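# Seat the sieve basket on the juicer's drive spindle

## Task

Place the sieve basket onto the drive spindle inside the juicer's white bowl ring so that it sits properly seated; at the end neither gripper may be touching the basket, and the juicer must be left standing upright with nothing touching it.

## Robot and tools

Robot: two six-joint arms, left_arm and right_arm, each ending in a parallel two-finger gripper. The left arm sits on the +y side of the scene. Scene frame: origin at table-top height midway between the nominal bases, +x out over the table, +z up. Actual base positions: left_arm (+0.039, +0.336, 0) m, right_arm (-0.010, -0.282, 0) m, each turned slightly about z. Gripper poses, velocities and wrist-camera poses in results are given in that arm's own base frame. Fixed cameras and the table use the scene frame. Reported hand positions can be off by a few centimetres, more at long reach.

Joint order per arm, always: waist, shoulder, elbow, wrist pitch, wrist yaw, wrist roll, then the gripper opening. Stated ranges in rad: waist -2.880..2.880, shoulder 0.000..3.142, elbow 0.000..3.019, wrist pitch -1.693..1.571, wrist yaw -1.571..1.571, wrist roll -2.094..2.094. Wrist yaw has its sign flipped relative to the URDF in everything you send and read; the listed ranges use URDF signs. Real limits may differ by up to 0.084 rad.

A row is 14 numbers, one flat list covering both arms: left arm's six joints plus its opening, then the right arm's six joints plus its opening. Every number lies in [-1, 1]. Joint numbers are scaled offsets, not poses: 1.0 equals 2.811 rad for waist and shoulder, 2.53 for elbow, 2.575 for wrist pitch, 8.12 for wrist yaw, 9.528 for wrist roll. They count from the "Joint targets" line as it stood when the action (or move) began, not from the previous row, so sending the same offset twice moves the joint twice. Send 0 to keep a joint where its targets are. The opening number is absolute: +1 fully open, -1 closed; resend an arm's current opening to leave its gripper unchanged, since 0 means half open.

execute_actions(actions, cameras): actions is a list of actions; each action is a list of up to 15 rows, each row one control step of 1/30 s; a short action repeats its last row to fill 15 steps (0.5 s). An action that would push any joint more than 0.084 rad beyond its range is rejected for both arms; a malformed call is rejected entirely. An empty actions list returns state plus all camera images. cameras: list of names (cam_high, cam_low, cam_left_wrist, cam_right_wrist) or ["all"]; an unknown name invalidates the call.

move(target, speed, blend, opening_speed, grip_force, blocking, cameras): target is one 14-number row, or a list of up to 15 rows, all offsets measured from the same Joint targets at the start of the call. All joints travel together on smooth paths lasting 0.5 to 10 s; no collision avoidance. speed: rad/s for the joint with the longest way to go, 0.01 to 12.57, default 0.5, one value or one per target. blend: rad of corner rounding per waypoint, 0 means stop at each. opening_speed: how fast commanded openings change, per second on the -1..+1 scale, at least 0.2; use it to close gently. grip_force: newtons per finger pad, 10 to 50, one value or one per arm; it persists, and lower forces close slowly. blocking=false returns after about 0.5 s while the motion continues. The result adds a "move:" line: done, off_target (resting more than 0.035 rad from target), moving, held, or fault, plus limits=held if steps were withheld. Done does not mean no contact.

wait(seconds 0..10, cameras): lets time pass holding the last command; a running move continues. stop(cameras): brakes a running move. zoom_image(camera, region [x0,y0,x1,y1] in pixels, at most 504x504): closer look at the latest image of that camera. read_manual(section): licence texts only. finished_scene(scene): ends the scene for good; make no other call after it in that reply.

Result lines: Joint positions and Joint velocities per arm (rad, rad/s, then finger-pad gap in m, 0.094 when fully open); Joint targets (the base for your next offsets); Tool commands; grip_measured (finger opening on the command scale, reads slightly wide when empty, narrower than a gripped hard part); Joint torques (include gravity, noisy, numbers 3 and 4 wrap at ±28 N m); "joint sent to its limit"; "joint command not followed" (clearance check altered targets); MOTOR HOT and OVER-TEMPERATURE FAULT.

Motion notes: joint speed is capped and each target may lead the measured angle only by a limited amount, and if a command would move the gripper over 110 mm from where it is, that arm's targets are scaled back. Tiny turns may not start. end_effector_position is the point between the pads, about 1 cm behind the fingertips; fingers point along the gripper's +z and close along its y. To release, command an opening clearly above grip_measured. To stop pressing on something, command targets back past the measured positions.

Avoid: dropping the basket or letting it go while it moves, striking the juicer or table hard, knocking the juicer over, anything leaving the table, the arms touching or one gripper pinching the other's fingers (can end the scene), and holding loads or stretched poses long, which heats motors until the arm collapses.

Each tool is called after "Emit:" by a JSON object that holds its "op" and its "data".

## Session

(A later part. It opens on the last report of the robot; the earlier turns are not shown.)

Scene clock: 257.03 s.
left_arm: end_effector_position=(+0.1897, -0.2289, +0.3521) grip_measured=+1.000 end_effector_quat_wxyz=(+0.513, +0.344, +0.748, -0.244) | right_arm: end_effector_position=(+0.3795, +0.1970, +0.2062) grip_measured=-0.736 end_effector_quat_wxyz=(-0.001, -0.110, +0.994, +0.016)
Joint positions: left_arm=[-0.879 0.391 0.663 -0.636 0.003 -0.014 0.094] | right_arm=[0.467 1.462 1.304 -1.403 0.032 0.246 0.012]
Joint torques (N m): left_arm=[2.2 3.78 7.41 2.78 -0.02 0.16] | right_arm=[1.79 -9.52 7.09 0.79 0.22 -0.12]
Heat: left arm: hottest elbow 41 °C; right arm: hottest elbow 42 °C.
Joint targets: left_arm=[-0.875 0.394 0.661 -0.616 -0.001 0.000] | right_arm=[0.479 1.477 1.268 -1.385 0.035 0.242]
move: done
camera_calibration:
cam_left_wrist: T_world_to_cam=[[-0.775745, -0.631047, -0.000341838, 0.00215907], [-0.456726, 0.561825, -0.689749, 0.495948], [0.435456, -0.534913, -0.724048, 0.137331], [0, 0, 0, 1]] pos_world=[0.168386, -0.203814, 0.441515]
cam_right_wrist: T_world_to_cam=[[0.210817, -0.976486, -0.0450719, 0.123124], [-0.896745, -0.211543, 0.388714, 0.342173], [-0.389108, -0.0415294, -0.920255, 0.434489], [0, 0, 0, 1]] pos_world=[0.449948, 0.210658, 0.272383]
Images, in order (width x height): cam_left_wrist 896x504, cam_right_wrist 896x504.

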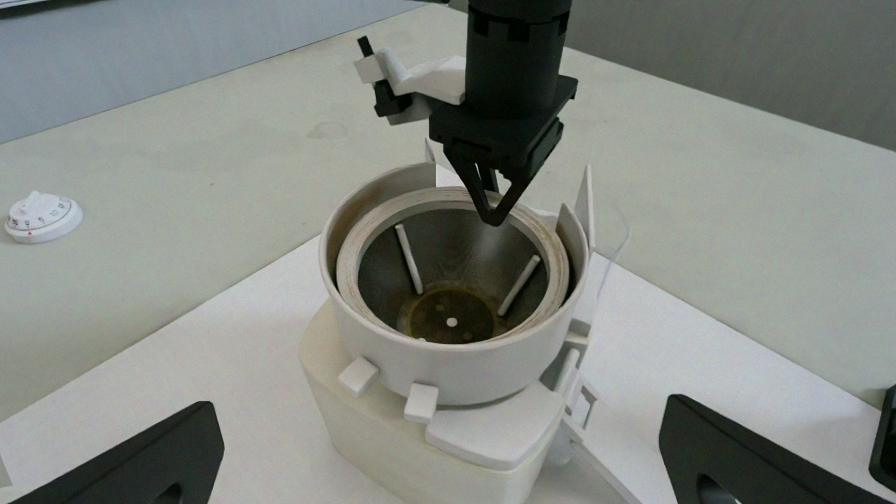

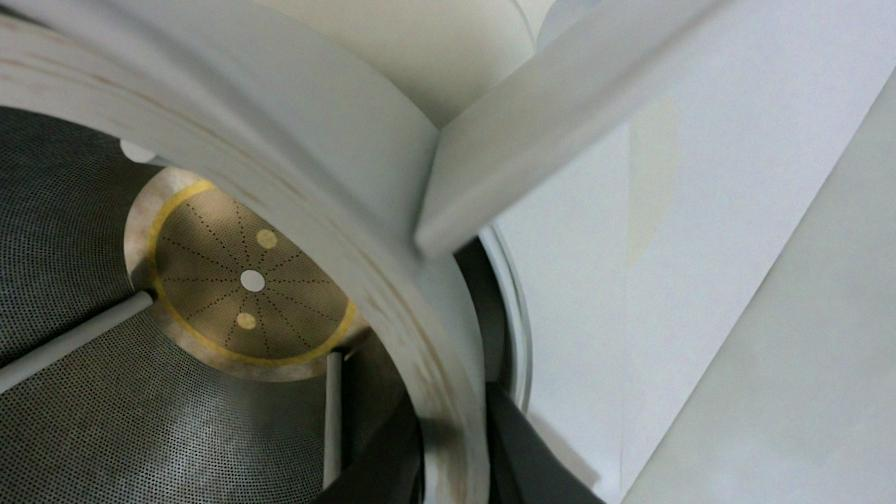

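Emit:
{"op": "move", "data": {"target": [[0,0,0,0,0,0,1, 0,0,0.0126,-0.0039,0,0,-0.8],[0,0,0,0,0,0,1, 0,0,0.0126,-0.0039,0,0,0.15],[0,0,0,0,0,0,1, 0,0,0.0364,-0.0039,0,0,0.15],[0,0,0,0,0,0,1, 0,0,0.0957,-0.0621,0,0,0.15],[0,0,0,0,0,0,1, 0,-0.0345,0.1312,-0.0913,0,0,0.15],[0,0,0,0,0,0,1, -0.2416,-0.0345,0.1312,-0.0913,0,0,0.15]], "speed": [0.1,0.1,0.1,0.15,0.3,0.6], "blend": [0,0,0.02,0.02,0.03,0], "opening_speed": 0.8, "cameras": ["cam_left_wrist","cam_high"]}}

Emit:
{"op": "zoom_image", "data": {"camera": "cam_left_wrist", "region": [280, 90, 630, 420]}}

Emit:
{"op": "zoom_image", "data": {"camera": "cam_high", "region": [260, 200, 420, 360]}}

Scene clock: 274.77 s.
left_arm: end_effector_position=(+0.1897, -0.2289, +0.3521) grip_measured=+1.000 end_effector_quat_wxyz=(+0.513, +0.344, +0.748, -0.244) | right_arm: end_effector_position=(+0.4171, -0.0820, +0.3353) grip_measured=+0.148 end_effector_quat_wxyz=(+0.067, +0.223, +0.972, +0.018)
Joint positions: left_arm=[-0.879 0.391 0.663 -0.636 0.003 -0.014 0.094] | right_arm=[-0.207 1.377 1.55 -1.609 0.034 0.246 0.054]
Joint torques (N m): left_arm=[2.08 3.49 7.43 2.81 -0.03 0.14] | right_arm=[1.73 -9.82 14.35 -0.31 0.12 -0.11]
Heat: left arm: hottest elbow 41 °C; right arm: hottest elbow 41 °C.
Joint targets: left_arm=[-0.875 0.394 0.661 -0.616 -0.001 0.000] | right_arm=[-0.200 1.380 1.600 -1.620 0.035 0.242]
move: off_target (right_arm); right_arm: the elbow is farthest, 0.050 rad from its target
camera_calibration:
cam_left_wrist: T_world_to_cam=[[-0.775745, -0.631047, -0.000341838, 0.00215907], [-0.456726, 0.561825, -0.689749, 0.495948], [0.435456, -0.534913, -0.724048, 0.137331], [0, 0, 0, 1]] pos_world=[0.168386, -0.203814, 0.441515]
Images, in order (width x height): cam_high 896x504, cam_left_wrist 896x504.

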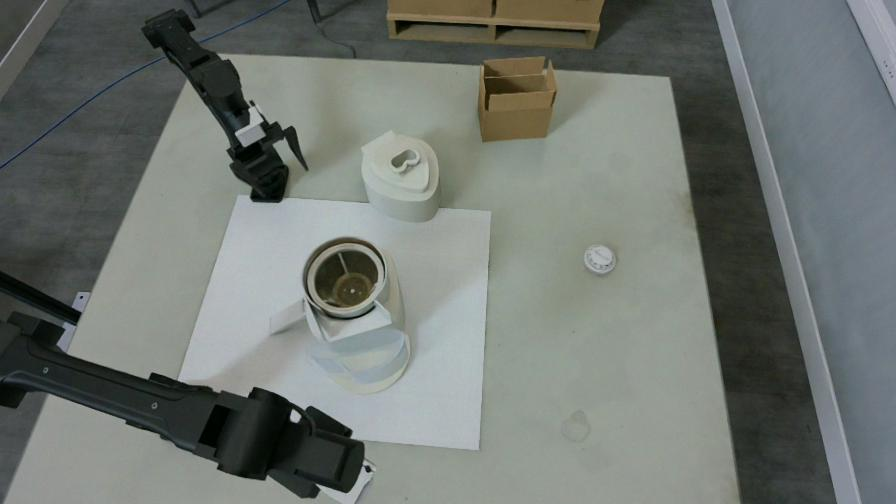

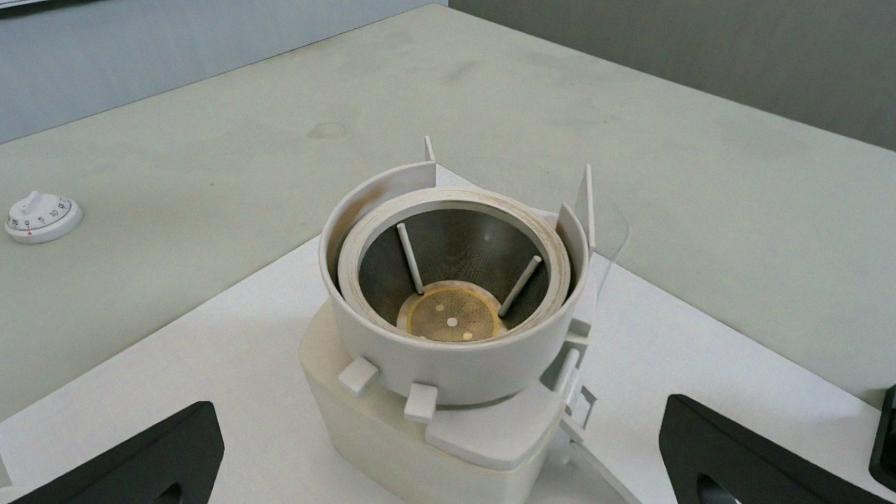

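Scaled by 1.440 from the camera's 896x504 image, which has a finer 1280x720 frame.

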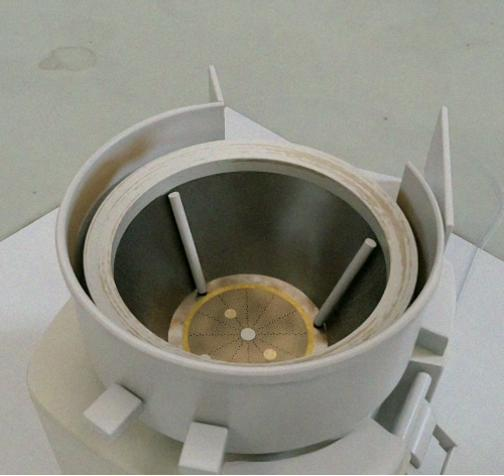

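Scaled by 3.150 from the camera's 896x504 image, which has a finer 1280x720 frame.

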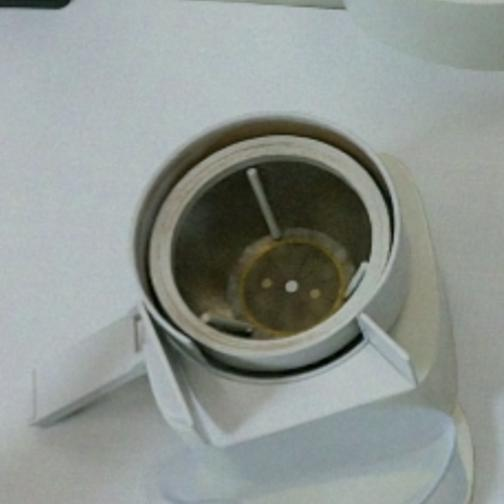

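Emit:
{"op": "finished_scene", "data": {"scene": 2}}

The scene is finished: the task was done.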